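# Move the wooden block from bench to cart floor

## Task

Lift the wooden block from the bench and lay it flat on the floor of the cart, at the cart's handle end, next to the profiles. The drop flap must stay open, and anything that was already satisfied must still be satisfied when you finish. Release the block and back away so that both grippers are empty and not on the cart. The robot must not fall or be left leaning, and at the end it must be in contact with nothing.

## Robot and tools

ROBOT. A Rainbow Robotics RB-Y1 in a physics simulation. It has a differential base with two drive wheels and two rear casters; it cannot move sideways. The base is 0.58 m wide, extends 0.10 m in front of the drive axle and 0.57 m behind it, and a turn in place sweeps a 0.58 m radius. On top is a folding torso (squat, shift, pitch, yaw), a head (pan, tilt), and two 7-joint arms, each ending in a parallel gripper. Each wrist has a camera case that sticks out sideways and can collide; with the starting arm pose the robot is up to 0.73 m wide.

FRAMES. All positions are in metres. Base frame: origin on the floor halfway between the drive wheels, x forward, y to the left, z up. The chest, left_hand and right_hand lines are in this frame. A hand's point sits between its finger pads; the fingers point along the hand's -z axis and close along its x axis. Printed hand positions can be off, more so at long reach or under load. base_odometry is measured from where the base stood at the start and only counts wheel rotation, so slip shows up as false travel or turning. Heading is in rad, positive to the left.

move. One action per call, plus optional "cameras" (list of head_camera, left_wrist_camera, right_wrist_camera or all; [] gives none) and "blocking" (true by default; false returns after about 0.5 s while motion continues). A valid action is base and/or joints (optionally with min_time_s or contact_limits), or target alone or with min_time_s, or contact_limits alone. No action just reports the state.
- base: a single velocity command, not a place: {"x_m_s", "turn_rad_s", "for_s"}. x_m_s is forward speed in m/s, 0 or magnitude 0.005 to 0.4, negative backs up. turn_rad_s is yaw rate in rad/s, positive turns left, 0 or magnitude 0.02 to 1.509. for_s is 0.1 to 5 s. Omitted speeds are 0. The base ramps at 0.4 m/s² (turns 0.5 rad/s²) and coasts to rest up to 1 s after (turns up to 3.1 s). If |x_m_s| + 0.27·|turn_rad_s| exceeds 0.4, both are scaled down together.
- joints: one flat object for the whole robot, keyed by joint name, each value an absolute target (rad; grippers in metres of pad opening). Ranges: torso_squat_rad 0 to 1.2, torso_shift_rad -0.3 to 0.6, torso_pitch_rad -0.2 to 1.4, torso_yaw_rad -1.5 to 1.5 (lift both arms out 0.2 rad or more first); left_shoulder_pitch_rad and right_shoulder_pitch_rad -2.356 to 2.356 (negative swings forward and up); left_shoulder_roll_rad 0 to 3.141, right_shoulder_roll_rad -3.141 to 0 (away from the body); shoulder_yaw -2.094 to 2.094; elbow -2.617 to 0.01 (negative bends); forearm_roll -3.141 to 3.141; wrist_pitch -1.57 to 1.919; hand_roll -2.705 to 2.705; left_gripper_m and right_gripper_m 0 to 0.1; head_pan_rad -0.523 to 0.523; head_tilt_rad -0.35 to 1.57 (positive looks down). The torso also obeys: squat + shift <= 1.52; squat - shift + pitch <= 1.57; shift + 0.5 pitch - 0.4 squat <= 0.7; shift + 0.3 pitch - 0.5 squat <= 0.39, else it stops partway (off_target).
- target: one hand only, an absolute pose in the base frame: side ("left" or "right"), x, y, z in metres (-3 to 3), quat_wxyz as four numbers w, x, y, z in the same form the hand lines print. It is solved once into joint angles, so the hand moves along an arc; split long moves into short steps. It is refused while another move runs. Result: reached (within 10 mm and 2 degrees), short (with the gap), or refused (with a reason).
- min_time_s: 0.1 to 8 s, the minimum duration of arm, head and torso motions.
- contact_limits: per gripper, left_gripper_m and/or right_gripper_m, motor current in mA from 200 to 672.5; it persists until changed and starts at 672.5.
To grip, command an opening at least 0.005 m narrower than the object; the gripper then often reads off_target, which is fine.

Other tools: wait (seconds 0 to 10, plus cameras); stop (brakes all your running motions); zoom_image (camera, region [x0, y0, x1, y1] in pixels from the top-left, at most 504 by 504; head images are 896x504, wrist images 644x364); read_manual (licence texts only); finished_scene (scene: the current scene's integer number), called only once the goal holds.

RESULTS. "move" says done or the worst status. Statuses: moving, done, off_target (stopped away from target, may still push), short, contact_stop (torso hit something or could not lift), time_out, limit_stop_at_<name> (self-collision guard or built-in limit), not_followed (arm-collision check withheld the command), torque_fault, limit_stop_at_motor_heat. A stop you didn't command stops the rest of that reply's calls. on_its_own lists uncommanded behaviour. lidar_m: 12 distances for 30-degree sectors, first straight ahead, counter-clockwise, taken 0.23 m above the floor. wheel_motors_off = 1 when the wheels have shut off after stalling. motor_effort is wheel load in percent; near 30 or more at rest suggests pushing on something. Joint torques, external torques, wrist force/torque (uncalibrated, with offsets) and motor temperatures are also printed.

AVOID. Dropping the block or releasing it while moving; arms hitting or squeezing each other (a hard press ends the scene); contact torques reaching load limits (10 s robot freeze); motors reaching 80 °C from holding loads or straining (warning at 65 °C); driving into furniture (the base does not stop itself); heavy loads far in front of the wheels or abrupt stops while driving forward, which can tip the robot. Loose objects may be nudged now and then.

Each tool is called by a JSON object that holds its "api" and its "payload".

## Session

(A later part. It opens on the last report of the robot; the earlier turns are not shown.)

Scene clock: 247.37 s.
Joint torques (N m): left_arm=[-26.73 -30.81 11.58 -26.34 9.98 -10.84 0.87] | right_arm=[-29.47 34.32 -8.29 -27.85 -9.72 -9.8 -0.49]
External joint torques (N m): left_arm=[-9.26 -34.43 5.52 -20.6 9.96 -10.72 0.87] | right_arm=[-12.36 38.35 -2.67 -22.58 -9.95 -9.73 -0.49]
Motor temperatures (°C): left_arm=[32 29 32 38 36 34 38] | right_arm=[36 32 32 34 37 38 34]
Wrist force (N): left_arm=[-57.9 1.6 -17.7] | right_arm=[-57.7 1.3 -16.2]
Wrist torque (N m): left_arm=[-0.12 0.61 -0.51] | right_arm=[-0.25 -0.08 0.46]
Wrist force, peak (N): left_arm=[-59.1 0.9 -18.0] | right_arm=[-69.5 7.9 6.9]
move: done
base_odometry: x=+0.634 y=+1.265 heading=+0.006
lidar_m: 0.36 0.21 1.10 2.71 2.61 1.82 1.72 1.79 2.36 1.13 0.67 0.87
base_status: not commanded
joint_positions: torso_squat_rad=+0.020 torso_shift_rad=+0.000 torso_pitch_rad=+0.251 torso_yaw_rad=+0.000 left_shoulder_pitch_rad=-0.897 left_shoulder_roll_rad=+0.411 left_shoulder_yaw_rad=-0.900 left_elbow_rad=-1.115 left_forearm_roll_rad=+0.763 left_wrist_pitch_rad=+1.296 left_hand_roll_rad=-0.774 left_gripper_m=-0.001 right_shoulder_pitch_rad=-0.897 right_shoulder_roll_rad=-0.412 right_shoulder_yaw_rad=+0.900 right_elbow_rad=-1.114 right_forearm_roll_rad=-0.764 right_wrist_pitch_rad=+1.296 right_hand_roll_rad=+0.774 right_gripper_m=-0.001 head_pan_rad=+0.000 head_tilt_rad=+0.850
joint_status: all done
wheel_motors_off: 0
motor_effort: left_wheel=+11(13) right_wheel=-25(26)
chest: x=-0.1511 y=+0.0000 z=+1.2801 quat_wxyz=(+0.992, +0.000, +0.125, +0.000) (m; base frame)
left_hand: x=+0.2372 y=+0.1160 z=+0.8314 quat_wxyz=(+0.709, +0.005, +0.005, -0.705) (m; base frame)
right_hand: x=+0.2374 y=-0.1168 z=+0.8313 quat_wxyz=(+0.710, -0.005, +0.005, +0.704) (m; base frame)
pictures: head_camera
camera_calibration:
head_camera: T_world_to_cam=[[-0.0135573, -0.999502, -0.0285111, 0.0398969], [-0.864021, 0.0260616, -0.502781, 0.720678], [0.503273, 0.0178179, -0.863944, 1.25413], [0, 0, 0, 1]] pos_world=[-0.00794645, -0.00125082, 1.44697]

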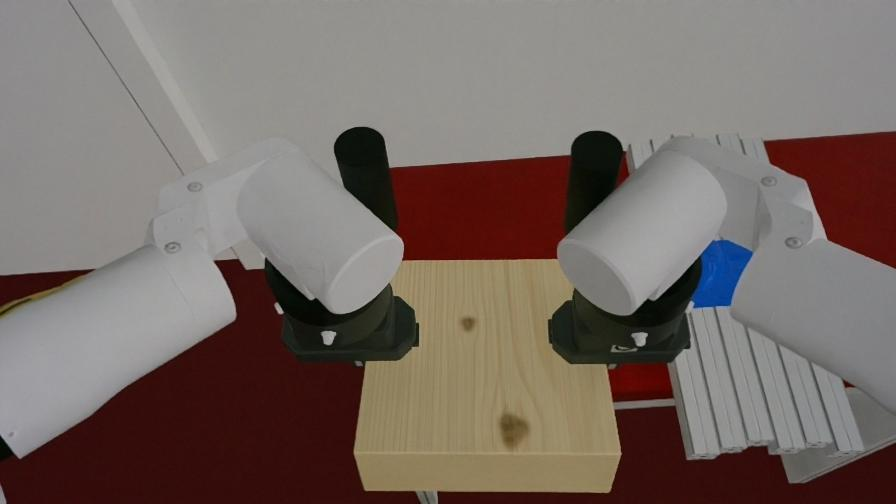

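{"api": "move", "payload": {"base": {"x_m_s":-0.3,"for_s":2.33}, "cameras": []}}

{"api": "move", "payload": {"base": {"turn_rad_s":-0.6,"for_s":2.62}, "cameras": []}}

{"api": "move", "payload": {"base": {"x_m_s":0.35,"for_s":3.79}, "cameras": []}}

{"api": "move", "payload": {"base": {"turn_rad_s":0.6,"for_s":2.62}, "joints": {"head_tilt_rad":0.6}, "cameras": ["head_camera"]}}

Scene clock: 263.27 s.
Joint torques (N m): left_arm=[-27.37 -31.33 12.12 -26.6 10.17 -10.66 0.81] | right_arm=[-30.71 33.54 -8.92 -27.84 -9.61 -9.51 -0.67]
External joint torques (N m): left_arm=[-9.9 -34.96 6.06 -20.86 10.14 -10.53 0.81] | right_arm=[-13.61 37.57 -3.3 -22.56 -9.84 -9.44 -0.67]
Motor temperatures (°C): left_arm=[32 29 32 40 37 36 38] | right_arm=[36 33 32 36 39 39 34]
Wrist force (N): left_arm=[-58.5 1.8 -18.1] | right_arm=[-58.1 1.4 -16.5]
Wrist torque (N m): left_arm=[-0.18 0.50 -0.53] | right_arm=[-0.25 -0.17 0.46]
Wrist force, peak (N): left_arm=[-59.2 1.2 -18.9] | right_arm=[-58.7 1.1 -16.2]
move: done
base_odometry: x=-0.066 y=+1.261 heading=+0.004
lidar_m: 0.91 1.54 2.02 4.36 1.57 1.08 1.03 1.07 1.43 3.37 1.33 1.14
base_status: done (sent for 2.33 of 2.33 s)
joint_positions: torso_squat_rad=+0.020 torso_shift_rad=+0.000 torso_pitch_rad=+0.250 torso_yaw_rad=+0.000 left_shoulder_pitch_rad=-0.897 left_shoulder_roll_rad=+0.411 left_shoulder_yaw_rad=-0.900 left_elbow_rad=-1.115 left_forearm_roll_rad=+0.763 left_wrist_pitch_rad=+1.296 left_hand_roll_rad=-0.774 left_gripper_m=-0.001 right_shoulder_pitch_rad=-0.897 right_shoulder_roll_rad=-0.412 right_shoulder_yaw_rad=+0.900 right_elbow_rad=-1.114 right_forearm_roll_rad=-0.764 right_wrist_pitch_rad=+1.296 right_hand_roll_rad=+0.774 right_gripper_m=-0.001 head_pan_rad=+0.000 head_tilt_rad=+0.850
joint_status: not commanded
wheel_motors_off: 0
motor_effort: left_wheel=-11(35) right_wheel=+11(52)
chest: x=-0.1512 y=+0.0001 z=+1.2801 quat_wxyz=(+0.992, +0.000, +0.125, +0.000) (m; base frame)
left_hand: x=+0.2371 y=+0.1161 z=+0.8314 quat_wxyz=(+0.709, +0.005, +0.005, -0.705) (m; base frame)
right_hand: x=+0.2371 y=-0.1167 z=+0.8312 quat_wxyz=(+0.710, -0.005, +0.005, +0.705) (m; base frame)
pictures: none
No camera images: "cameras" was empty.

Scene clock: 267.43 s.
Joint torques (N m): left_arm=[-27.5 -31.52 11.94 -26.67 10.26 -10.63 0.88] | right_arm=[-30.53 33.69 -8.93 -27.91 -9.5 -9.55 -0.72]
External joint torques (N m): left_arm=[-10.03 -35.14 5.88 -20.93 10.24 -10.51 0.88] | right_arm=[-13.43 37.72 -3.31 -22.64 -9.73 -9.48 -0.72]
Motor temperatures (°C): left_arm=[32 30 32 40 37 36 38] | right_arm=[36 33 32 37 39 40 34]
Wrist force (N): left_arm=[-57.7 1.3 -18.1] | right_arm=[-58.2 1.4 -15.7]
Wrist torque (N m): left_arm=[-0.09 0.53 -0.49] | right_arm=[-0.28 -0.15 0.44]
Wrist force, peak (N): left_arm=[-58.9 1.0 -18.4] | right_arm=[-58.6 0.5 -16.8]
move: done
base_odometry: x=-0.067 y=+1.262 heading=-1.575
lidar_m: 3.16 1.33 1.14 0.92 1.56 2.02 4.35 1.59 1.11 1.04 1.05 1.37
base_status: done (sent for 2.63 of 2.63 s)
joint_positions: torso_squat_rad=+0.020 torso_shift_rad=+0.000 torso_pitch_rad=+0.250 torso_yaw_rad=+0.000 left_shoulder_pitch_rad=-0.897 left_shoulder_roll_rad=+0.411 left_shoulder_yaw_rad=-0.900 left_elbow_rad=-1.115 left_forearm_roll_rad=+0.763 left_wrist_pitch_rad=+1.296 left_hand_roll_rad=-0.774 left_gripper_m=-0.001 right_shoulder_pitch_rad=-0.897 right_shoulder_roll_rad=-0.412 right_shoulder_yaw_rad=+0.900 right_elbow_rad=-1.114 right_forearm_roll_rad=-0.764 right_wrist_pitch_rad=+1.296 right_hand_roll_rad=+0.774 right_gripper_m=-0.001 head_pan_rad=+0.000 head_tilt_rad=+0.850
joint_status: not commanded
wheel_motors_off: 0
motor_effort: left_wheel=+16(53) right_wheel=+1(45)
chest: x=-0.1512 y=+0.0001 z=+1.2801 quat_wxyz=(+0.992, +0.000, +0.125, +0.000) (m; base frame)
left_hand: x=+0.2371 y=+0.1162 z=+0.8314 quat_wxyz=(+0.709, +0.005, +0.005, -0.705) (m; base frame)
right_hand: x=+0.2371 y=-0.1167 z=+0.8312 quat_wxyz=(+0.710, -0.005, +0.005, +0.705) (m; base frame)
pictures: none
No camera images: "cameras" was empty.

Scene clock: 272.43 s.
Joint torques (N m): left_arm=[-26.79 -31.47 12.16 -26.8 10.32 -10.54 0.88] | right_arm=[-30.7 33.28 -9 -27.95 -9.72 -9.57 -0.58]
External joint torques (N m): left_arm=[-9.32 -35.1 6.11 -21.06 10.29 -10.41 0.88] | right_arm=[-13.59 37.3 -3.38 -22.68 -9.95 -9.5 -0.58]
Motor temperatures (°C): left_arm=[32 30 32 41 37 36 38] | right_arm=[36 33 32 37 39 40 34]
Wrist force (N): left_arm=[-58.1 1.7 -17.8] | right_arm=[-57.7 1.5 -16.4]
Wrist torque (N m): left_arm=[-0.18 0.54 -0.47] | right_arm=[-0.27 -0.09 0.45]
Wrist force, peak (N): left_arm=[-59.1 2.5 -18.4] | right_arm=[-58.6 1.0 -16.6]
move: done
base_odometry: x=-0.073 y=-0.068 heading=-1.575
lidar_m: 2.87 1.23 0.84 0.79 0.82 1.69 5.03 1.46 0.99 0.93 0.94 1.24
base_status: done (sent for 3.8 of 3.8 s)
joint_positions: torso_squat_rad=+0.020 torso_shift_rad=+0.000 torso_pitch_rad=+0.251 torso_yaw_rad=+0.000 left_shoulder_pitch_rad=-0.897 left_shoulder_roll_rad=+0.411 left_shoulder_yaw_rad=-0.900 left_elbow_rad=-1.115 left_forearm_roll_rad=+0.763 left_wrist_pitch_rad=+1.296 left_hand_roll_rad=-0.774 left_gripper_m=-0.001 right_shoulder_pitch_rad=-0.897 right_shoulder_roll_rad=-0.412 right_shoulder_yaw_rad=+0.900 right_elbow_rad=-1.114 right_forearm_roll_rad=-0.764 right_wrist_pitch_rad=+1.296 right_hand_roll_rad=+0.774 right_gripper_m=-0.001 head_pan_rad=+0.000 head_tilt_rad=+0.850
joint_status: not commanded
wheel_motors_off: 0
motor_effort: left_wheel=+0(47) right_wheel=+0(42)
chest: x=-0.1511 y=+0.0001 z=+1.2801 quat_wxyz=(+0.992, +0.000, +0.125, +0.000) (m; base frame)
left_hand: x=+0.2372 y=+0.1162 z=+0.8314 quat_wxyz=(+0.709, +0.005, +0.005, -0.705) (m; base frame)
right_hand: x=+0.2371 y=-0.1166 z=+0.8311 quat_wxyz=(+0.710, -0.005, +0.005, +0.705) (m; base frame)
pictures: none
No camera images: "cameras" was empty.

Scene clock: 276.60 s.
Joint torques (N m): left_arm=[-26.58 -31.47 11.95 -26.68 10.21 -10.52 0.76] | right_arm=[-30.94 33.02 -8.79 -27.97 -9.53 -9.46 -0.52]
External joint torques (N m): left_arm=[-9.1 -35.09 5.89 -20.94 10.19 -10.4 0.76] | right_arm=[-13.84 37.04 -3.18 -22.69 -9.76 -9.39 -0.52]
Motor temperatures (°C): left_arm=[33 30 32 41 38 36 38] | right_arm=[37 33 32 38 39 40 34]
Wrist force (N): left_arm=[-58.5 1.7 -18.0] | right_arm=[-58.0 1.2 -15.8]
Wrist torque (N m): left_arm=[-0.14 0.52 -0.52] | right_arm=[-0.27 -0.11 0.44]
Wrist force, peak (N): left_arm=[-59.0 1.9 -19.0] | right_arm=[-58.7 1.1 -16.0]
move: done
base_odometry: x=-0.073 y=-0.068 heading=+0.004
lidar_m: 0.80 0.83 1.69 4.61 1.40 0.98 0.93 0.97 1.27 3.05 1.19 0.85
base_status: done (sent for 2.63 of 2.63 s)
joint_positions: torso_squat_rad=+0.020 torso_shift_rad=+0.000 torso_pitch_rad=+0.251 torso_yaw_rad=+0.000 left_shoulder_pitch_rad=-0.897 left_shoulder_roll_rad=+0.411 left_shoulder_yaw_rad=-0.900 left_elbow_rad=-1.115 left_forearm_roll_rad=+0.763 left_wrist_pitch_rad=+1.296 left_hand_roll_rad=-0.774 left_gripper_m=-0.001 right_shoulder_pitch_rad=-0.897 right_shoulder_roll_rad=-0.412 right_shoulder_yaw_rad=+0.900 right_elbow_rad=-1.114 right_forearm_roll_rad=-0.764 right_wrist_pitch_rad=+1.296 right_hand_roll_rad=+0.774 right_gripper_m=-0.001 head_pan_rad=+0.000 head_tilt_rad=+0.600
joint_status: all done
wheel_motors_off: 0
motor_effort: left_wheel=+1(44) right_wheel=+18(40)
chest: x=-0.1511 y=+0.0001 z=+1.2801 quat_wxyz=(+0.992, +0.000, +0.125, +0.000) (m; base frame)
left_hand: x=+0.2372 y=+0.1162 z=+0.8314 quat_wxyz=(+0.709, +0.005, +0.005, -0.705) (m; base frame)
right_hand: x=+0.2371 y=-0.1166 z=+0.8311 quat_wxyz=(+0.710, -0.005, +0.005, +0.705) (m; base frame)
pictures: head_camera
camera_calibration:
head_camera: T_world_to_cam=[[-0.00608098, -0.999502, -0.0309787, 0.0441194], [-0.712755, 0.0260611, -0.700929, 1.02376], [0.701387, 0.0178179, -0.712558, 1.04771], [0, 0, 0, 1]] pos_world=[-0.00489373, -0.00125082, 1.4655]

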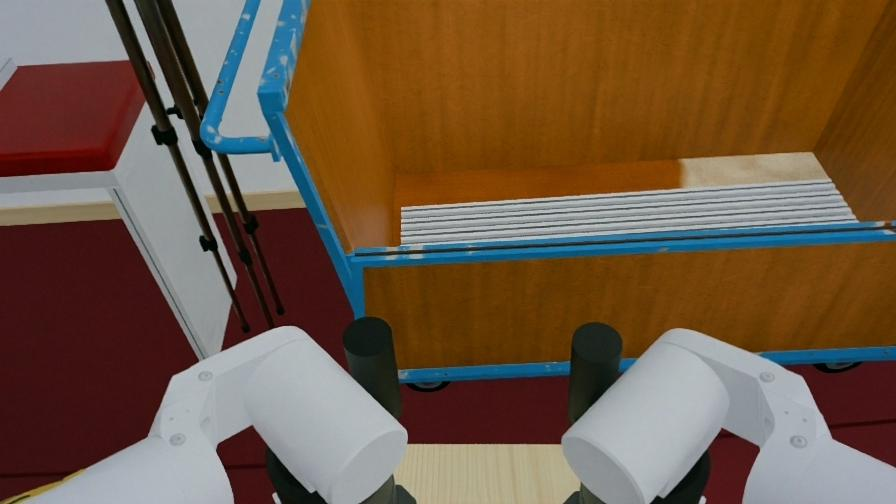

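{"api": "move", "payload": {"base": {"x_m_s":0.25,"for_s":2.44}, "joints": {"head_tilt_rad":0.85}, "cameras": ["head_camera"]}}

{"api": "move", "payload": {"joints": {"torso_squat_rad":0.3,"torso_shift_rad":0.3}, "min_time_s": 2.5}}

Scene clock: 281.67 s.
Joint torques (N m): left_arm=[-26.73 -31.49 12.03 -26.63 10.29 -10.57 0.8] | right_arm=[-30.81 33.23 -9.13 -27.81 -9.66 -9.66 -0.52]
External joint torques (N m): left_arm=[-9.26 -35.11 5.97 -20.89 10.27 -10.44 0.8] | right_arm=[-13.71 37.25 -3.52 -22.53 -9.89 -9.59 -0.52]
Motor temperatures (°C): left_arm=[33 30 32 41 38 37 38] | right_arm=[37 34 32 38 40 40 34]
Wrist force (N): left_arm=[-57.6 1.6 -19.2] | right_arm=[-57.6 1.0 -16.8]
Wrist torque (N m): left_arm=[-0.12 0.66 -0.52] | right_arm=[-0.23 -0.07 0.43]
Wrist force, peak (N): left_arm=[-58.9 1.7 -18.7] | right_arm=[-58.7 1.2 -16.0]
move: done
base_odometry: x=+0.536 y=-0.066 heading=+0.005
lidar_m: 0.18 0.18 0.28 1.44 2.31 1.63 1.54 1.60 2.09 0.92 0.28 0.21
base_status: done (sent for 2.43 of 2.43 s)
joint_positions: torso_squat_rad=+0.020 torso_shift_rad=+0.000 torso_pitch_rad=+0.251 torso_yaw_rad=+0.000 left_shoulder_pitch_rad=-0.897 left_shoulder_roll_rad=+0.411 left_shoulder_yaw_rad=-0.900 left_elbow_rad=-1.115 left_forearm_roll_rad=+0.763 left_wrist_pitch_rad=+1.296 left_hand_roll_rad=-0.774 left_gripper_m=-0.001 right_shoulder_pitch_rad=-0.897 right_shoulder_roll_rad=-0.412 right_shoulder_yaw_rad=+0.900 right_elbow_rad=-1.114 right_forearm_roll_rad=-0.764 right_wrist_pitch_rad=+1.296 right_hand_roll_rad=+0.774 right_gripper_m=-0.001 head_pan_rad=+0.000 head_tilt_rad=+0.850
joint_status: all done
wheel_motors_off: 0
motor_effort: left_wheel=+6(41) right_wheel=-9(47)
chest: x=-0.1511 y=+0.0001 z=+1.2801 quat_wxyz=(+0.992, +0.000, +0.125, +0.000) (m; base frame)
left_hand: x=+0.2372 y=+0.1162 z=+0.8314 quat_wxyz=(+0.709, +0.005, +0.005, -0.705) (m; base frame)
right_hand: x=+0.2371 y=-0.1166 z=+0.8311 quat_wxyz=(+0.710, -0.005, +0.005, +0.705) (m; base frame)
pictures: head_camera
camera_calibration:
head_camera: T_world_to_cam=[[-0.0135573, -0.999502, -0.0285111, 0.0398969], [-0.864021, 0.0260616, -0.502781, 0.720678], [0.503273, 0.0178179, -0.863944, 1.25413], [0, 0, 0, 1]] pos_world=[-0.00794645, -0.00125082, 1.44697]

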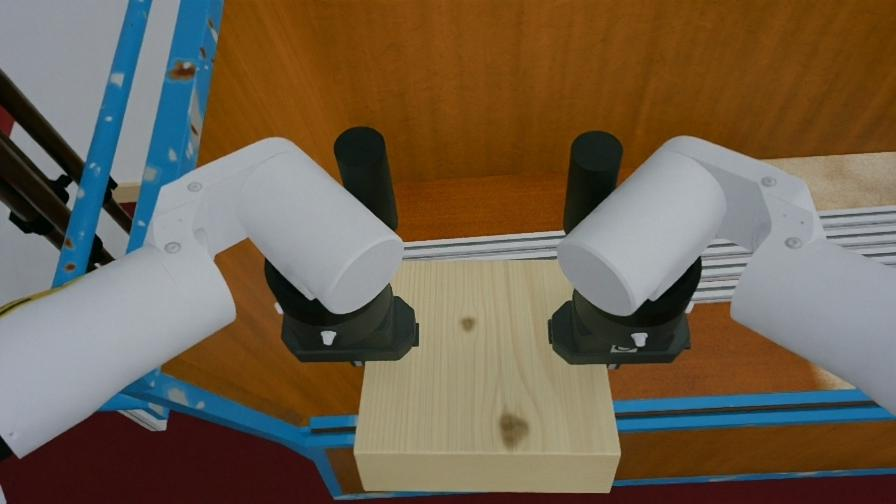

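Scene clock: 284.47 s.
Joint torques (N m): left_arm=[-26.76 -31.68 11.78 -26.56 10.35 -10.56 0.72] | right_arm=[-30.71 33.2 -9.23 -28.03 -9.6 -9.59 -0.79]
External joint torques (N m): left_arm=[-9.3 -35.3 5.73 -20.82 10.33 -10.43 0.72] | right_arm=[-13.62 37.21 -3.62 -22.75 -9.83 -9.52 -0.79]
Motor temperatures (°C): left_arm=[33 30 32 42 38 37 38] | right_arm=[37 34 32 38 40 41 34]
Wrist force (N): left_arm=[-58.5 0.5 -18.3] | right_arm=[-58.1 1.2 -16.2]
Wrist torque (N m): left_arm=[-0.01 0.52 -0.50] | right_arm=[-0.24 -0.12 0.44]
Wrist force, peak (N): left_arm=[-59.1 1.5 -18.4] | right_arm=[-58.9 1.0 -16.2]
move: done
base_odometry: x=+0.536 y=-0.066 heading=+0.005
lidar_m: 0.19 0.20 0.27 1.45 2.33 1.63 1.54 1.58 2.09 0.94 0.29 0.21
base_status: not commanded
joint_positions: torso_squat_rad=+0.300 torso_shift_rad=+0.300 torso_pitch_rad=+0.251 torso_yaw_rad=+0.000 left_shoulder_pitch_rad=-0.897 left_shoulder_roll_rad=+0.411 left_shoulder_yaw_rad=-0.900 left_elbow_rad=-1.115 left_forearm_roll_rad=+0.763 left_wrist_pitch_rad=+1.296 left_hand_roll_rad=-0.774 left_gripper_m=-0.001 right_shoulder_pitch_rad=-0.897 right_shoulder_roll_rad=-0.412 right_shoulder_yaw_rad=+0.900 right_elbow_rad=-1.114 right_forearm_roll_rad=-0.764 right_wrist_pitch_rad=+1.296 right_hand_roll_rad=+0.774 right_gripper_m=-0.001 head_pan_rad=+0.000 head_tilt_rad=+0.850
joint_status: all done
wheel_motors_off: 0
motor_effort: left_wheel=+3(9) right_wheel=-5(8)
chest: x=+0.0466 y=+0.0001 z=+1.2191 quat_wxyz=(+0.992, +0.000, +0.125, +0.000) (m; base frame)
left_hand: x=+0.4349 y=+0.1162 z=+0.7702 quat_wxyz=(+0.709, +0.005, +0.005, -0.705) (m; base frame)
right_hand: x=+0.4347 y=-0.1166 z=+0.7700 quat_wxyz=(+0.710, -0.005, +0.005, +0.705) (m; base frame)
pictures: head_camera, left_wrist_camera, right_wrist_camera
camera_calibration:
head_camera: T_world_to_cam=[[-0.0135613, -0.999502, -0.0285078, 0.0408342], [-0.86409, 0.026061, -0.502663, 0.860675], [0.503155, 0.0178166, -0.864012, 1.10205], [0, 0, 0, 1]] pos_world=[0.189754, -0.00125082, 1.38597]
left_wrist_camera: T_world_to_cam=[[0.032807, -0.999193, -0.0231661, 0.119109], [-0.887855, -0.0397793, 0.4584, 0.0666782], [-0.458951, 0.00552946, -0.888444, 0.955789], [0, 0, 0, 1]] pos_world=[0.493954, 0.11638, 0.821359]
right_wrist_camera: T_world_to_cam=[[0.0218758, -0.999695, -0.0114397, -0.118536], [-0.861482, -0.0246552, 0.507189, 0.00818084], [-0.507316, -0.00124005, -0.861759, 0.956161], [0, 0, 0, 1]] pos_world=[0.494717, -0.117112, 0.818475]

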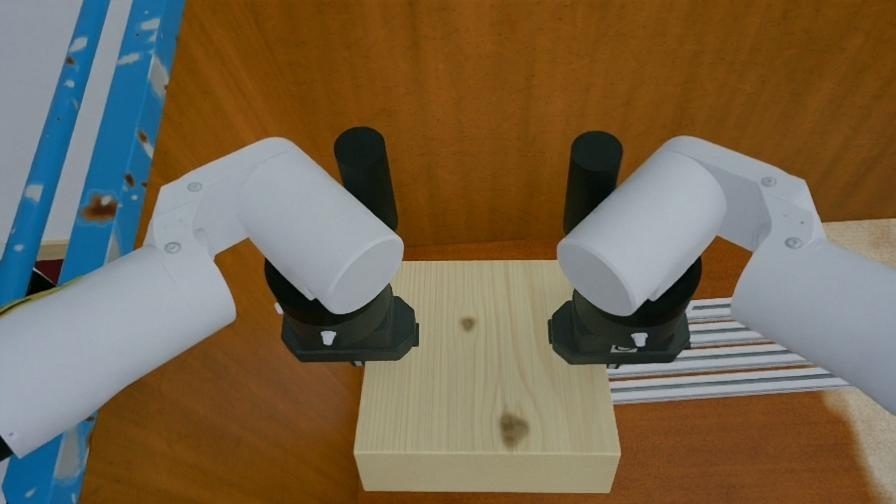

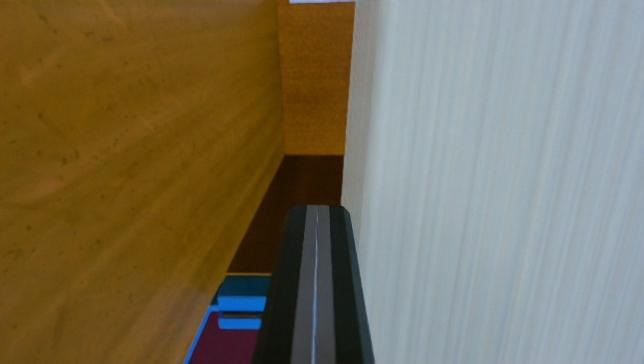

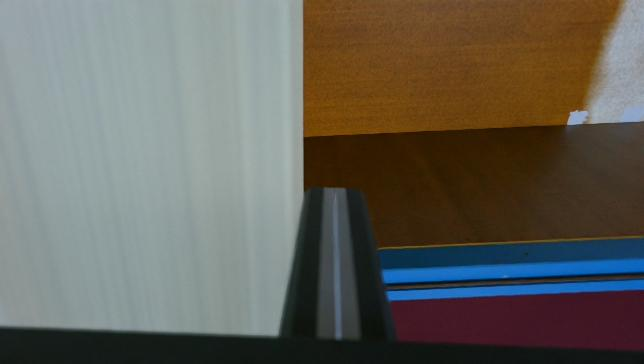

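{"api": "move", "payload": {"base": {"x_m_s":-0.05,"for_s":0.4}, "cameras": []}}

{"api": "move", "payload": {"joints": {"torso_squat_rad":0.94,"torso_shift_rad":0.3,"torso_pitch_rad":0.735,"left_shoulder_pitch_rad":-1.104,"left_shoulder_roll_rad":0.434,"left_shoulder_yaw_rad":-0.841,"left_elbow_rad":-1.055,"left_forearm_roll_rad":0.545,"left_wrist_pitch_rad":1.0836,"left_hand_roll_rad":-0.725,"right_shoulder_pitch_rad":-1.104,"right_shoulder_roll_rad":-0.434,"right_shoulder_yaw_rad":0.841,"right_elbow_rad":-1.055,"right_forearm_roll_rad":-0.545,"right_wrist_pitch_rad":1.0836,"right_hand_roll_rad":0.725,"head_tilt_rad":0.5}, "min_time_s": 4}}

Scene clock: 292.37 s.
Joint torques (N m): left_arm=[-27.35 -31.65 12 -26.64 10.22 -10.52 0.8] | right_arm=[-30.6 33.45 -9.19 -27.97 -9.58 -9.59 -0.62]
External joint torques (N m): left_arm=[-9.89 -35.27 5.95 -20.9 10.19 -10.4 0.8] | right_arm=[-13.51 37.47 -3.57 -22.69 -9.81 -9.52 -0.62]
Motor temperatures (°C): left_arm=[33 30 32 42 38 37 38] | right_arm=[37 34 32 39 40 41 34]
Wrist force (N): left_arm=[-58.7 1.6 -17.8] | right_arm=[-58.1 1.5 -15.9]
Wrist torque (N m): left_arm=[-0.11 0.51 -0.49] | right_arm=[-0.28 -0.16 0.45]
Wrist force, peak (N): left_arm=[-59.1 1.0 -18.4] | right_arm=[-58.6 0.7 -16.3]
move: done
base_odometry: x=+0.516 y=-0.066 heading=+0.005
lidar_m: 0.21 0.21 0.31 1.43 2.29 1.61 1.51 1.58 2.06 1.02 0.33 0.22
base_status: done (sent for 0.4 of 0.4 s)
joint_positions: torso_squat_rad=+0.300 torso_shift_rad=+0.300 torso_pitch_rad=+0.251 torso_yaw_rad=+0.000 left_shoulder_pitch_rad=-0.897 left_shoulder_roll_rad=+0.411 left_shoulder_yaw_rad=-0.900 left_elbow_rad=-1.115 left_forearm_roll_rad=+0.763 left_wrist_pitch_rad=+1.296 left_hand_roll_rad=-0.774 left_gripper_m=-0.001 right_shoulder_pitch_rad=-0.897 right_shoulder_roll_rad=-0.412 right_shoulder_yaw_rad=+0.900 right_elbow_rad=-1.114 right_forearm_roll_rad=-0.764 right_wrist_pitch_rad=+1.296 right_hand_roll_rad=+0.774 right_gripper_m=-0.001 head_pan_rad=+0.000 head_tilt_rad=+0.850
joint_status: not commanded
wheel_motors_off: 0
motor_effort: left_wheel=+1(22) right_wheel=+0(23)
chest: x=+0.0465 y=+0.0001 z=+1.2191 quat_wxyz=(+0.992, +0.000, +0.125, +0.000) (m; base frame)
left_hand: x=+0.4348 y=+0.1162 z=+0.7703 quat_wxyz=(+0.709, +0.005, +0.005, -0.705) (m; base frame)
right_hand: x=+0.4347 y=-0.1167 z=+0.7701 quat_wxyz=(+0.710, -0.005, +0.005, +0.705) (m; base frame)
pictures: none
No camera images: "cameras" was empty.

Scene clock: 296.67 s.
Joint torques (N m): left_arm=[-14.58 -36.2 1.31 -22.51 9.29 -11.05 0.99] | right_arm=[-14.03 41.57 0.85 -22.09 -8.58 -12.98 -0.18]
External joint torques (N m): left_arm=[-1.42 -38.61 -2.76 -16.44 9.27 -10.91 0.99] | right_arm=[-1.22 44.48 4.67 -16.55 -8.8 -12.9 -0.18]
Motor temperatures (°C): left_arm=[33 30 32 42 38 37 38] | right_arm=[37 34 32 39 40 41 34]
Wrist force (N): left_arm=[-64.3 4.8 24.4] | right_arm=[-77.0 10.4 64.7]
Wrist torque (N m): left_arm=[-0.53 -0.71 -0.63] | right_arm=[-0.59 -2.21 -0.20]
Wrist force, peak (N): left_arm=[-65.3 3.2 33.9] | right_arm=[-78.0 10.6 69.7]
move: done
base_odometry: x=+0.516 y=-0.066 heading=+0.005
lidar_m: 0.20 0.21 0.29 1.44 2.29 1.61 1.50 1.57 2.06 4.92 0.32 0.23
base_status: not commanded
joint_positions: torso_squat_rad=+0.940 torso_shift_rad=+0.299 torso_pitch_rad=+0.731 torso_yaw_rad=+0.000 left_shoulder_pitch_rad=-1.103 left_shoulder_roll_rad=+0.443 left_shoulder_yaw_rad=-0.840 left_elbow_rad=-1.051 left_forearm_roll_rad=+0.543 left_wrist_pitch_rad=+1.086 left_hand_roll_rad=-0.725 left_gripper_m=-0.001 right_shoulder_pitch_rad=-1.104 right_shoulder_roll_rad=-0.445 right_shoulder_yaw_rad=+0.840 right_elbow_rad=-1.051 right_forearm_roll_rad=-0.543 right_wrist_pitch_rad=+1.087 right_hand_roll_rad=+0.725 right_gripper_m=-0.001 head_pan_rad=+0.000 head_tilt_rad=+0.500
joint_status: all done
wheel_motors_off: 0
motor_effort: left_wheel=-2(29) right_wheel=+5(28)
chest: x=+0.1001 y=+0.0001 z=+0.9052 quat_wxyz=(+0.934, +0.000, +0.358, +0.000) (m; base frame)
left_hand: x=+0.4360 y=+0.1154 z=+0.3456 quat_wxyz=(+0.709, +0.007, +0.002, -0.705) (m; base frame)
right_hand: x=+0.4364 y=-0.1168 z=+0.3458 quat_wxyz=(+0.710, -0.008, +0.003, +0.704) (m; base frame)
pictures: head_camera, left_wrist_camera, right_wrist_camera
camera_calibration:
head_camera: T_world_to_cam=[[-0.0173622, -0.999504, -0.0262611, 0.0307786], [-0.922169, 0.0261581, -0.385902, 0.683375], [0.386397, 0.0175171, -0.922166, 0.807063], [0, 0, 0, 1]] pos_world=[0.318874, -0.00124977, 1.00877]
left_wrist_camera: T_world_to_cam=[[0.0336421, -0.9992, -0.0216344, 0.107531], [-0.89064, -0.0397945, 0.452965, 0.265404], [-0.453463, 0.00402977, -0.891266, 0.577765], [0, 0, 0, 1]] pos_world=[0.494757, 0.115679, 0.39705]
right_wrist_camera: T_world_to_cam=[[0.0211709, -0.999717, -0.0108446, -0.123504], [-0.864976, -0.0237549, 0.501251, 0.228494], [-0.501366, -0.00123157, -0.865234, 0.589963], [0, 0, 0, 1]] pos_world=[0.496044, -0.117315, 0.394584]

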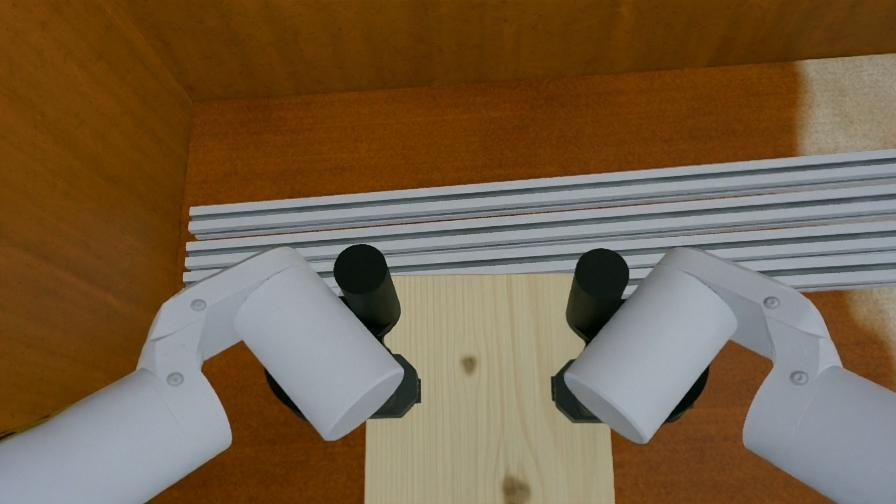

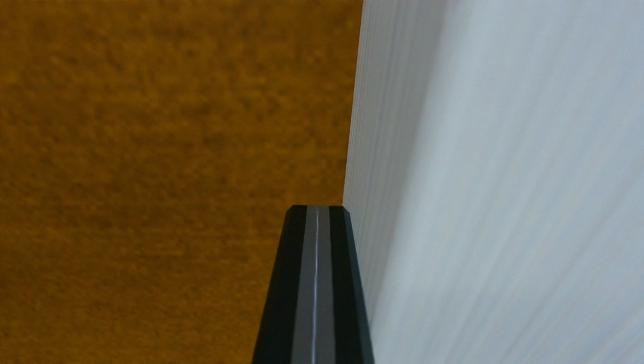

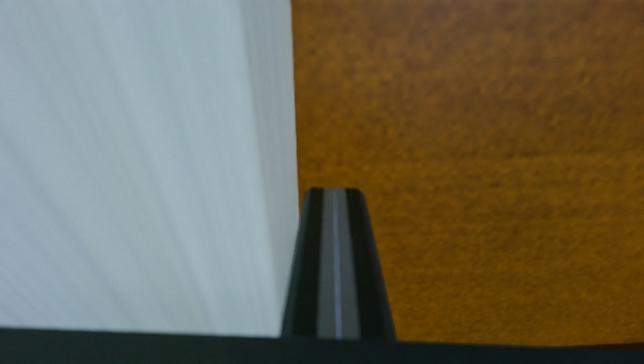

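{"api": "move", "payload": {"joints": {"torso_squat_rad":0.86}, "min_time_s": 1}}

{"api": "move", "payload": {"base": {"x_m_s":-0.05,"for_s":0.7}}}

Scene clock: 300.67 s.
Joint torques (N m): left_arm=[-24.68 -32.64 5.75 -27.56 8.23 -10.19 0.9] | right_arm=[-25.44 34.95 -2.96 -28.96 -7.6 -8.95 -0.12]
External joint torques (N m): left_arm=[-11.69 -34.99 1.74 -21.52 8.2 -10.07 0.9] | right_arm=[-12.8 37.79 0.79 -23.43 -7.8 -8.89 -0.12]
Motor temperatures (°C): left_arm=[33 30 32 42 38 37 38] | right_arm=[37 34 32 39 40 41 34]
Wrist force (N): left_arm=[-55.7 0.0 -17.1] | right_arm=[-55.2 -0.7 -15.9]
Wrist torque (N m): left_arm=[-0.09 -0.31 -0.54] | right_arm=[0.00 -0.82 -0.01]
Wrist force, peak (N): left_arm=[-65.0 5.2 24.5] | right_arm=[-77.6 10.0 64.7]
move: done
base_odometry: x=+0.516 y=-0.066 heading=+0.005
lidar_m: 0.20 0.21 0.29 1.46 2.28 1.61 1.51 1.57 2.05 4.91 0.33 0.22
base_status: not commanded
joint_positions: torso_squat_rad=+0.860 torso_shift_rad=+0.300 torso_pitch_rad=+0.736 torso_yaw_rad=+0.000 left_shoulder_pitch_rad=-1.101 left_shoulder_roll_rad=+0.443 left_shoulder_yaw_rad=-0.841 left_elbow_rad=-1.050 left_forearm_roll_rad=+0.543 left_wrist_pitch_rad=+1.086 left_hand_roll_rad=-0.725 left_gripper_m=-0.001 right_shoulder_pitch_rad=-1.101 right_shoulder_roll_rad=-0.443 right_shoulder_yaw_rad=+0.841 right_elbow_rad=-1.049 right_forearm_roll_rad=-0.543 right_wrist_pitch_rad=+1.086 right_hand_roll_rad=+0.725 right_gripper_m=-0.001 head_pan_rad=+0.000 head_tilt_rad=+0.500
joint_status: all done
wheel_motors_off: 0
motor_effort: left_wheel=-3(3) right_wheel=+2(7)
chest: x=+0.1147 y=+0.0001 z=+0.9462 quat_wxyz=(+0.933, +0.000, +0.360, +0.000) (m; base frame)
left_hand: x=+0.4462 y=+0.1160 z=+0.3840 quat_wxyz=(+0.710, +0.005, +0.005, -0.705) (m; base frame)
right_hand: x=+0.4465 y=-0.1166 z=+0.3840 quat_wxyz=(+0.710, -0.005, +0.006, +0.704) (m; base frame)
pictures: head_camera, left_wrist_camera, right_wrist_camera
camera_calibration:
head_camera: T_world_to_cam=[[-0.0173076, -0.999503, -0.0263332, 0.0321483], [-0.923863, 0.0260578, -0.381836, 0.709048], [0.382333, 0.0177196, -0.923855, 0.841257], [0, 0, 0, 1]] pos_world=[0.333979, -0.00125058, 1.04879]
left_wrist_camera: T_world_to_cam=[[0.0337572, -0.999164, -0.0230693, 0.109159], [-0.887036, -0.0405877, 0.459912, 0.252895], [-0.460464, 0.00493798, -0.887665, 0.61831], [0, 0, 0, 1]] pos_world=[0.505352, 0.116279, 0.435061]
right_wrist_camera: T_world_to_cam=[[0.0208988, -0.99972, -0.0111335, -0.122952], [-0.861024, -0.023657, 0.508014, 0.213641], [-0.508135, -0.00103061, -0.861277, 0.629735], [0, 0, 0, 1]] pos_world=[0.50651, -0.117215, 0.432475]

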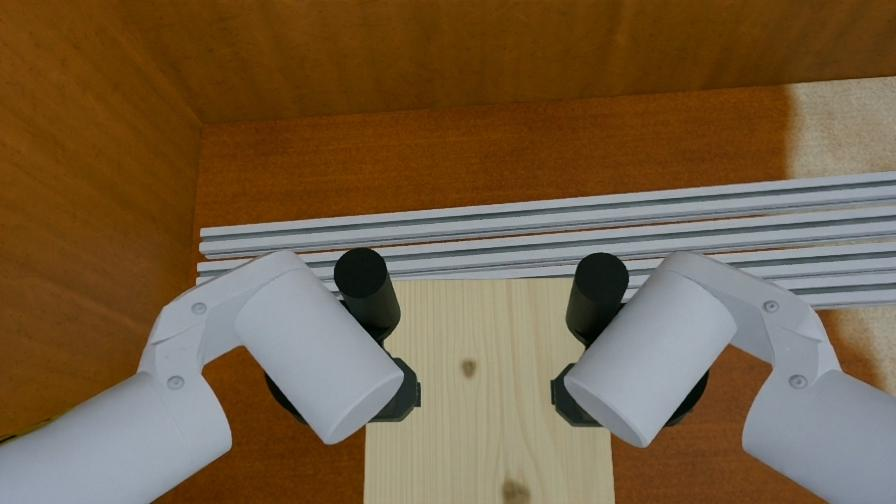

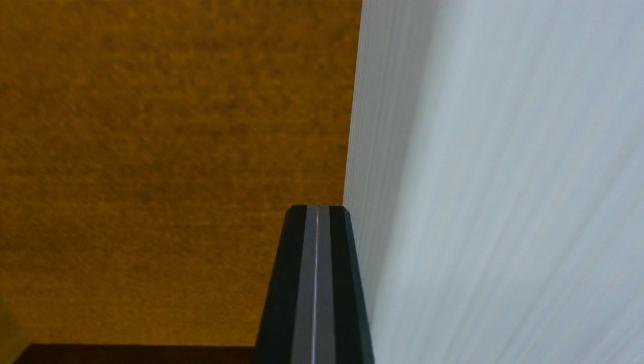

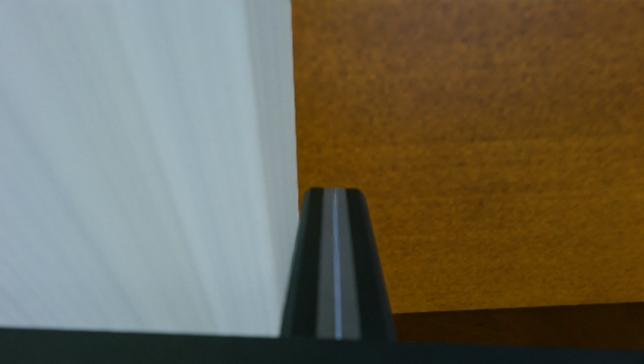

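Scene clock: 301.77 s.
Joint torques (N m): left_arm=[-25.38 -32.43 6.06 -27.74 8.11 -10.34 1.01] | right_arm=[-26.01 34.97 -3.08 -28.99 -7.67 -8.94 -0.18]
External joint torques (N m): left_arm=[-12.4 -34.78 2.04 -21.7 8.08 -10.22 1.01] | right_arm=[-13.36 37.8 0.67 -23.45 -7.88 -8.87 -0.18]
Motor temperatures (°C): left_arm=[33 30 32 42 38 37 38] | right_arm=[37 34 32 39 40 41 34]
Wrist force (N): left_arm=[-55.2 0.1 -18.7] | right_arm=[-55.3 0.2 -16.2]
Wrist torque (N m): left_arm=[-0.08 -0.22 -0.56] | right_arm=[-0.08 -0.85 0.01]
Wrist force, peak (N): left_arm=[-56.2 -0.1 -18.0] | right_arm=[-55.6 -2.0 -16.3]
move: done
base_odometry: x=+0.480 y=-0.066 heading=+0.005
lidar_m: 0.23 0.25 0.34 3.52 2.25 1.57 1.48 1.53 2.03 4.81 0.36 0.25
base_status: done (sent for 0.7 of 0.7 s)
joint_positions: torso_squat_rad=+0.860 torso_shift_rad=+0.300 torso_pitch_rad=+0.736 torso_yaw_rad=+0.000 left_shoulder_pitch_rad=-1.101 left_shoulder_roll_rad=+0.442 left_shoulder_yaw_rad=-0.841 left_elbow_rad=-1.050 left_forearm_roll_rad=+0.543 left_wrist_pitch_rad=+1.086 left_hand_roll_rad=-0.725 left_gripper_m=-0.001 right_shoulder_pitch_rad=-1.101 right_shoulder_roll_rad=-0.443 right_shoulder_yaw_rad=+0.841 right_elbow_rad=-1.049 right_forearm_roll_rad=-0.543 right_wrist_pitch_rad=+1.086 right_hand_roll_rad=+0.725 right_gripper_m=-0.001 head_pan_rad=+0.000 head_tilt_rad=+0.500
joint_status: not commanded
wheel_motors_off: 0
motor_effort: left_wheel=+2(23) right_wheel=-1(22)
chest: x=+0.1147 y=+0.0001 z=+0.9462 quat_wxyz=(+0.933, +0.000, +0.360, +0.000) (m; base frame)
left_hand: x=+0.4461 y=+0.1160 z=+0.3840 quat_wxyz=(+0.710, +0.005, +0.006, -0.705) (m; base frame)
right_hand: x=+0.4463 y=-0.1166 z=+0.3840 quat_wxyz=(+0.710, -0.005, +0.006, +0.704) (m; base frame)
pictures: head_camera, left_wrist_camera, right_wrist_camera
camera_calibration:
head_camera: T_world_to_cam=[[-0.0173086, -0.999503, -0.0263348, 0.0321504], [-0.923827, 0.026061, -0.381922, 0.709126], [0.382419, 0.0177183, -0.923819, 0.841191], [0, 0, 0, 1]] pos_world=[0.333979, -0.00125057, 1.04879]
left_wrist_camera: T_world_to_cam=[[0.0337509, -0.999164, -0.0230723, 0.109165], [-0.886974, -0.0405841, 0.460032, 0.252768], [-0.460584, 0.00493806, -0.887602, 0.618209], [0, 0, 0, 1]] pos_world=[0.505252, 0.116279, 0.434961]
right_wrist_camera: T_world_to_cam=[[0.0208961, -0.99972, -0.011138, -0.122946], [-0.860911, -0.0236567, 0.508206, 0.213378], [-0.508327, -0.00103068, -0.861164, 0.629595], [0, 0, 0, 1]] pos_world=[0.506309, -0.117215, 0.432375]

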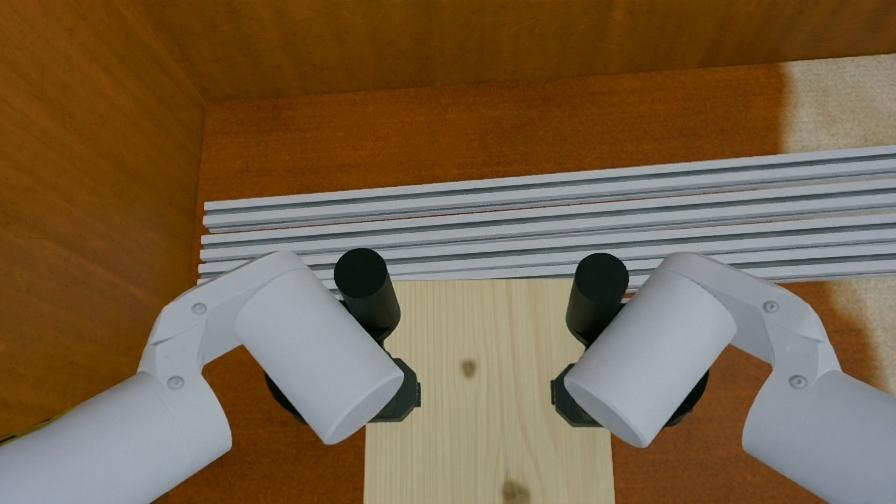

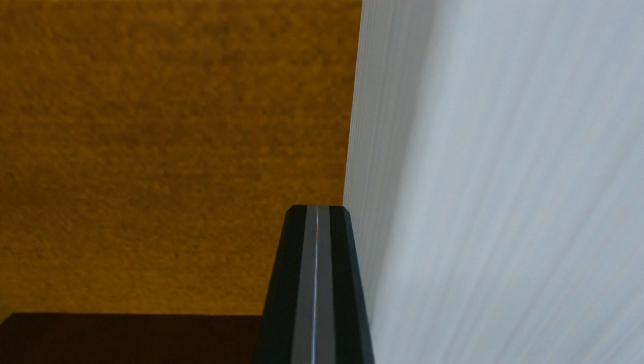

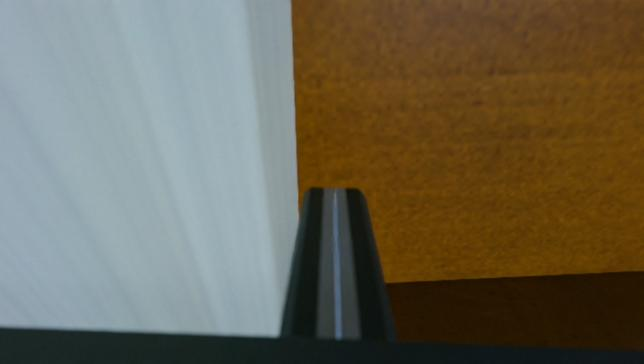

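{"api": "move", "payload": {"joints": {"torso_squat_rad":0.94}, "min_time_s": 1, "cameras": []}}

{"api": "move", "payload": {"joints": {"torso_squat_rad":0.98}, "min_time_s": 0.8}}

Scene clock: 305.00 s.
Joint torques (N m): left_arm=[-25.22 -32.31 6.19 -27.78 8.13 -10.23 0.9] | right_arm=[-26.23 34.5 -2.67 -28.87 -7.58 -9 -0.18]
External joint torques (N m): left_arm=[-12.23 -34.66 2.18 -21.73 8.11 -10.11 0.9] | right_arm=[-13.58 37.33 1.08 -23.34 -7.78 -8.94 -0.18]
Motor temperatures (°C): left_arm=[33 30 32 42 38 37 38] | right_arm=[37 34 32 39 40 41 34]
Wrist force (N): left_arm=[-55.9 0.4 -18.0] | right_arm=[-55.1 0.1 -16.6]
Wrist torque (N m): left_arm=[-0.09 -0.30 -0.54] | right_arm=[-0.04 -0.77 0.10]
Wrist force, peak (N): left_arm=[-56.3 0.4 -17.6] | right_arm=[-56.0 -0.9 -15.8]
move: done
base_odometry: x=+0.480 y=-0.066 heading=+0.005
lidar_m: 0.24 0.24 0.34 3.52 2.23 1.58 1.47 1.54 2.01 4.82 0.37 0.26
base_status: not commanded
joint_positions: torso_squat_rad=+0.940 torso_shift_rad=+0.300 torso_pitch_rad=+0.736 torso_yaw_rad=+0.000 left_shoulder_pitch_rad=-1.101 left_shoulder_roll_rad=+0.442 left_shoulder_yaw_rad=-0.841 left_elbow_rad=-1.050 left_forearm_roll_rad=+0.543 left_wrist_pitch_rad=+1.086 left_hand_roll_rad=-0.725 left_gripper_m=-0.001 right_shoulder_pitch_rad=-1.101 right_shoulder_roll_rad=-0.443 right_shoulder_yaw_rad=+0.841 right_elbow_rad=-1.049 right_forearm_roll_rad=-0.543 right_wrist_pitch_rad=+1.086 right_hand_roll_rad=+0.725 right_gripper_m=-0.001 head_pan_rad=+0.000 head_tilt_rad=+0.500
joint_status: all done
wheel_motors_off: 0
motor_effort: left_wheel=+1(2) right_wheel=-2(3)
chest: x=+0.1017 y=+0.0001 z=+0.9043 quat_wxyz=(+0.933, +0.000, +0.360, +0.000) (m; base frame)
left_hand: x=+0.4331 y=+0.1160 z=+0.3421 quat_wxyz=(+0.710, +0.005, +0.006, -0.705) (m; base frame)
right_hand: x=+0.4333 y=-0.1166 z=+0.3421 quat_wxyz=(+0.710, -0.005, +0.006, +0.704) (m; base frame)
pictures: none
No camera images: "cameras" was empty.

Scene clock: 306.20 s.
Joint torques (N m): left_arm=[-22.24 -37.44 4.06 -29.8 10.1 -9.98 0.88] | right_arm=[-15.27 37.04 0.05 -19.2 -6.75 -12.44 -0.58]
External joint torques (N m): left_arm=[-8.94 -39.92 -0.05 -23.75 10.1 -9.84 0.88] | right_arm=[-2.28 39.99 3.92 -13.65 -6.98 -12.35 -0.58]
Motor temperatures (°C): left_arm=[33 30 32 42 38 37 38] | right_arm=[37 34 32 39 40 41 34]
Wrist force (N): left_arm=[-61.4 9.8 -19.3] | right_arm=[-68.2 15.1 60.1]
Wrist torque (N m): left_arm=[-0.20 -0.47 -0.57] | right_arm=[-0.43 -2.09 0.80]
Wrist force, peak (N): left_arm=[-74.9 8.1 28.8] | right_arm=[-90.6 36.3 153.7]
move: contact_stop
base_odometry: x=+0.480 y=-0.066 heading=+0.005
lidar_m: 0.23 0.25 0.33 3.51 2.24 1.57 1.47 1.53 2.03 4.82 0.38 0.26
base_status: not commanded
joint_positions: torso_squat_rad=+0.977 torso_shift_rad=+0.295 torso_pitch_rad=+0.722 torso_yaw_rad=-0.001 left_shoulder_pitch_rad=-1.101 left_shoulder_roll_rad=+0.444 left_shoulder_yaw_rad=-0.841 left_elbow_rad=-1.049 left_forearm_roll_rad=+0.542 left_wrist_pitch_rad=+1.086 left_hand_roll_rad=-0.725 left_gripper_m=-0.001 right_shoulder_pitch_rad=-1.104 right_shoulder_roll_rad=-0.444 right_shoulder_yaw_rad=+0.840 right_elbow_rad=-1.052 right_forearm_roll_rad=-0.543 right_wrist_pitch_rad=+1.087 right_hand_roll_rad=+0.725 right_gripper_m=-0.001 head_pan_rad=+0.000 head_tilt_rad=+0.500
joint_status: torso_squat_rad contact_stop (moved +0.037 of +0.040)
wheel_motors_off: 0
motor_effort: left_wheel=+2(11) right_wheel=+3(13)
chest: x=+0.0905 y=+0.0002 z=+0.8875 quat_wxyz=(+0.935, +0.000, +0.353, +0.000) (m; base frame)
left_hand: x=+0.4302 y=+0.1164 z=+0.3298 quat_wxyz=(+0.710, +0.010, +0.001, -0.705) (m; base frame)
right_hand: x=+0.4313 y=-0.1161 z=+0.3312 quat_wxyz=(+0.710, -0.010, +0.000, +0.704) (m; base frame)
pictures: head_camera, left_wrist_camera, right_wrist_camera
camera_calibration:
head_camera: T_world_to_cam=[[-0.0175231, -0.999516, -0.0257116, 0.0297865], [-0.918674, 0.0262448, -0.394143, 0.674675], [0.394627, 0.0167139, -0.918689, 0.790532], [0, 0, 0, 1]] pos_world=[0.308363, -0.00114749, 0.992938]
left_wrist_camera: T_world_to_cam=[[0.0342127, -0.999145, -0.0232014, 0.108616], [-0.893623, -0.040978, 0.446943, 0.270883], [-0.447512, 0.00544224, -0.894261, 0.559336], [0, 0, 0, 1]] pos_world=[0.488661, 0.116579, 0.381644]
right_wrist_camera: T_world_to_cam=[[0.0214761, -0.999698, -0.0119263, -0.122671], [-0.869207, -0.0245643, 0.493838, 0.2356], [-0.493982, -0.000239258, -0.869472, 0.573221], [0, 0, 0, 1]] pos_world=[0.49058, -0.11671, 0.380589]

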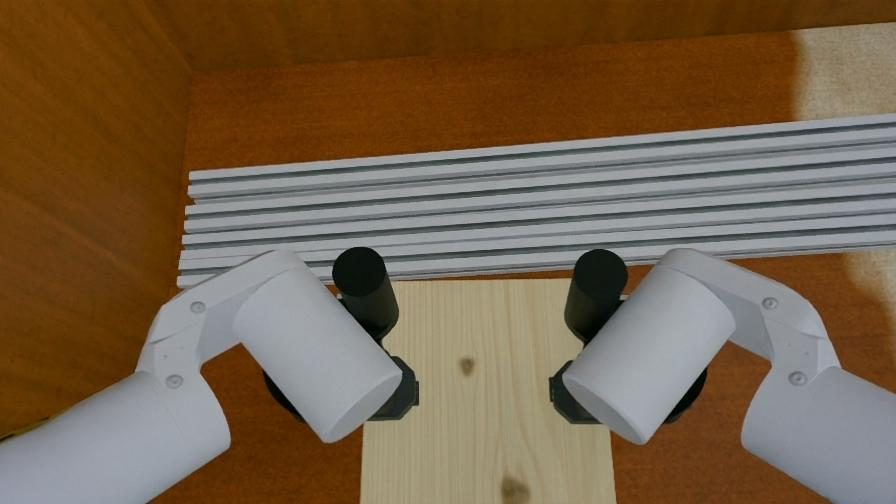

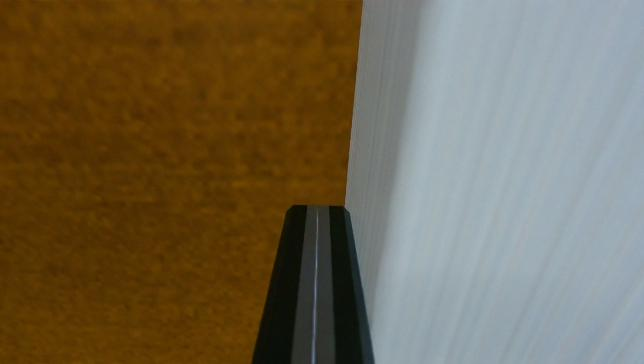

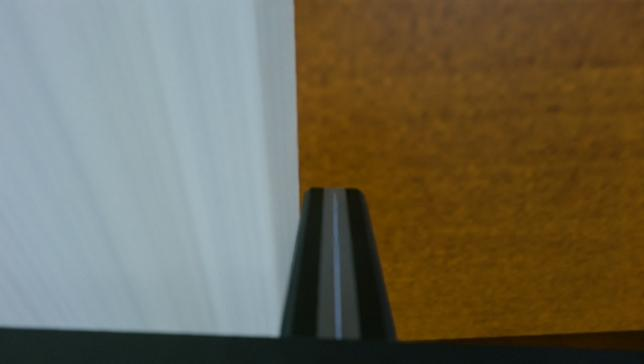

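{"api": "move", "payload": {"joints": {"torso_squat_rad":0.966,"torso_shift_rad":0.3,"torso_pitch_rad":0.735,"torso_yaw_rad":0}, "min_time_s": 0.8, "cameras": ["head_camera"]}}

{"api": "zoom_image", "payload": {"camera": "head_camera", "region": [340, 220, 680, 504]}}

Scene clock: 308.80 s.
Joint torques (N m): left_arm=[-21.97 -37.9 3.92 -29.68 10.01 -9.71 0.85] | right_arm=[-14.57 37 0.35 -18.77 -6.77 -13.28 -0.57]
External joint torques (N m): left_arm=[-8.88 -40.31 -0.13 -23.64 10 -9.59 0.85] | right_arm=[-1.79 39.87 4.15 -13.22 -6.99 -13.21 -0.56]
Motor temperatures (°C): left_arm=[33 30 32 43 38 37 38] | right_arm=[36 35 32 39 39 42 34]
Wrist force (N): left_arm=[-60.6 9.7 -21.5] | right_arm=[-73.4 21.4 73.0]
Wrist torque (N m): left_arm=[-0.07 -0.50 -0.53] | right_arm=[-1.16 -2.60 0.84]
Wrist force, peak (N): left_arm=[-63.6 9.3 -19.0] | right_arm=[-73.2 21.7 73.3]
move: done
base_odometry: x=+0.480 y=-0.066 heading=+0.005
lidar_m: 0.24 0.24 0.35 3.51 2.24 1.56 1.48 1.54 2.03 4.80 0.37 0.26
base_status: not commanded
joint_positions: torso_squat_rad=+0.966 torso_shift_rad=+0.299 torso_pitch_rad=+0.733 torso_yaw_rad=-0.001 left_shoulder_pitch_rad=-1.101 left_shoulder_roll_rad=+0.444 left_shoulder_yaw_rad=-0.841 left_elbow_rad=-1.049 left_forearm_roll_rad=+0.542 left_wrist_pitch_rad=+1.086 left_hand_roll_rad=-0.725 left_gripper_m=-0.001 right_shoulder_pitch_rad=-1.104 right_shoulder_roll_rad=-0.444 right_shoulder_yaw_rad=+0.840 right_elbow_rad=-1.052 right_forearm_roll_rad=-0.543 right_wrist_pitch_rad=+1.087 right_hand_roll_rad=+0.725 right_gripper_m=-0.001 head_pan_rad=+0.000 head_tilt_rad=+0.500
joint_status: all done
wheel_motors_off: 0
motor_effort: left_wheel=+2(2) right_wheel=+2(4)
chest: x=+0.0962 y=+0.0002 z=+0.8907 quat_wxyz=(+0.934, +0.000, +0.358, +0.000) (m; base frame)
left_hand: x=+0.4301 y=+0.1166 z=+0.3296 quat_wxyz=(+0.710, +0.006, +0.004, -0.704) (m; base frame)
right_hand: x=+0.4313 y=-0.1158 z=+0.3309 quat_wxyz=(+0.710, -0.007, +0.003, +0.704) (m; base frame)
pictures: head_camera
camera_calibration:
head_camera: T_world_to_cam=[[-0.0174554, -0.999514, -0.0258256, 0.030023], [-0.922717, 0.0260514, -0.384596, 0.673127], [0.385082, 0.0171164, -0.922724, 0.795817], [0, 0, 0, 1]] pos_world=[0.315176, -0.00114908, 0.993976]

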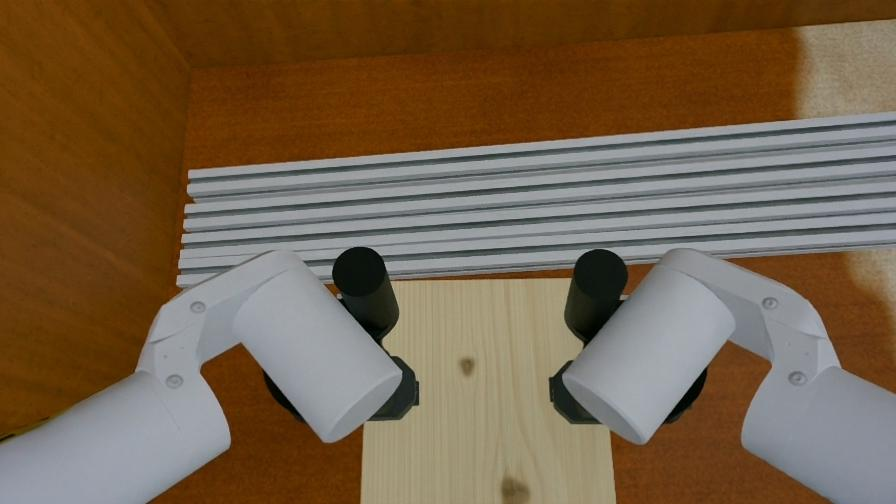

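Scaled by 1.482 from the camera's 896x504 image, which has a finer 1280x720 frame.

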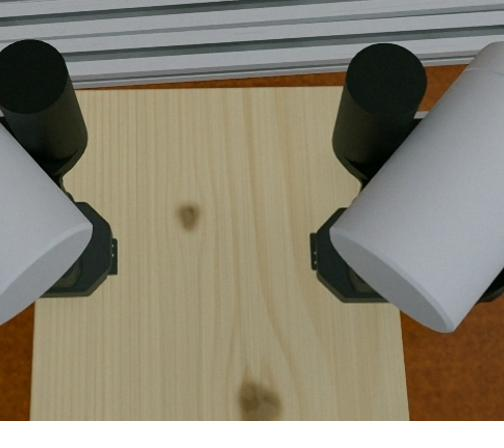

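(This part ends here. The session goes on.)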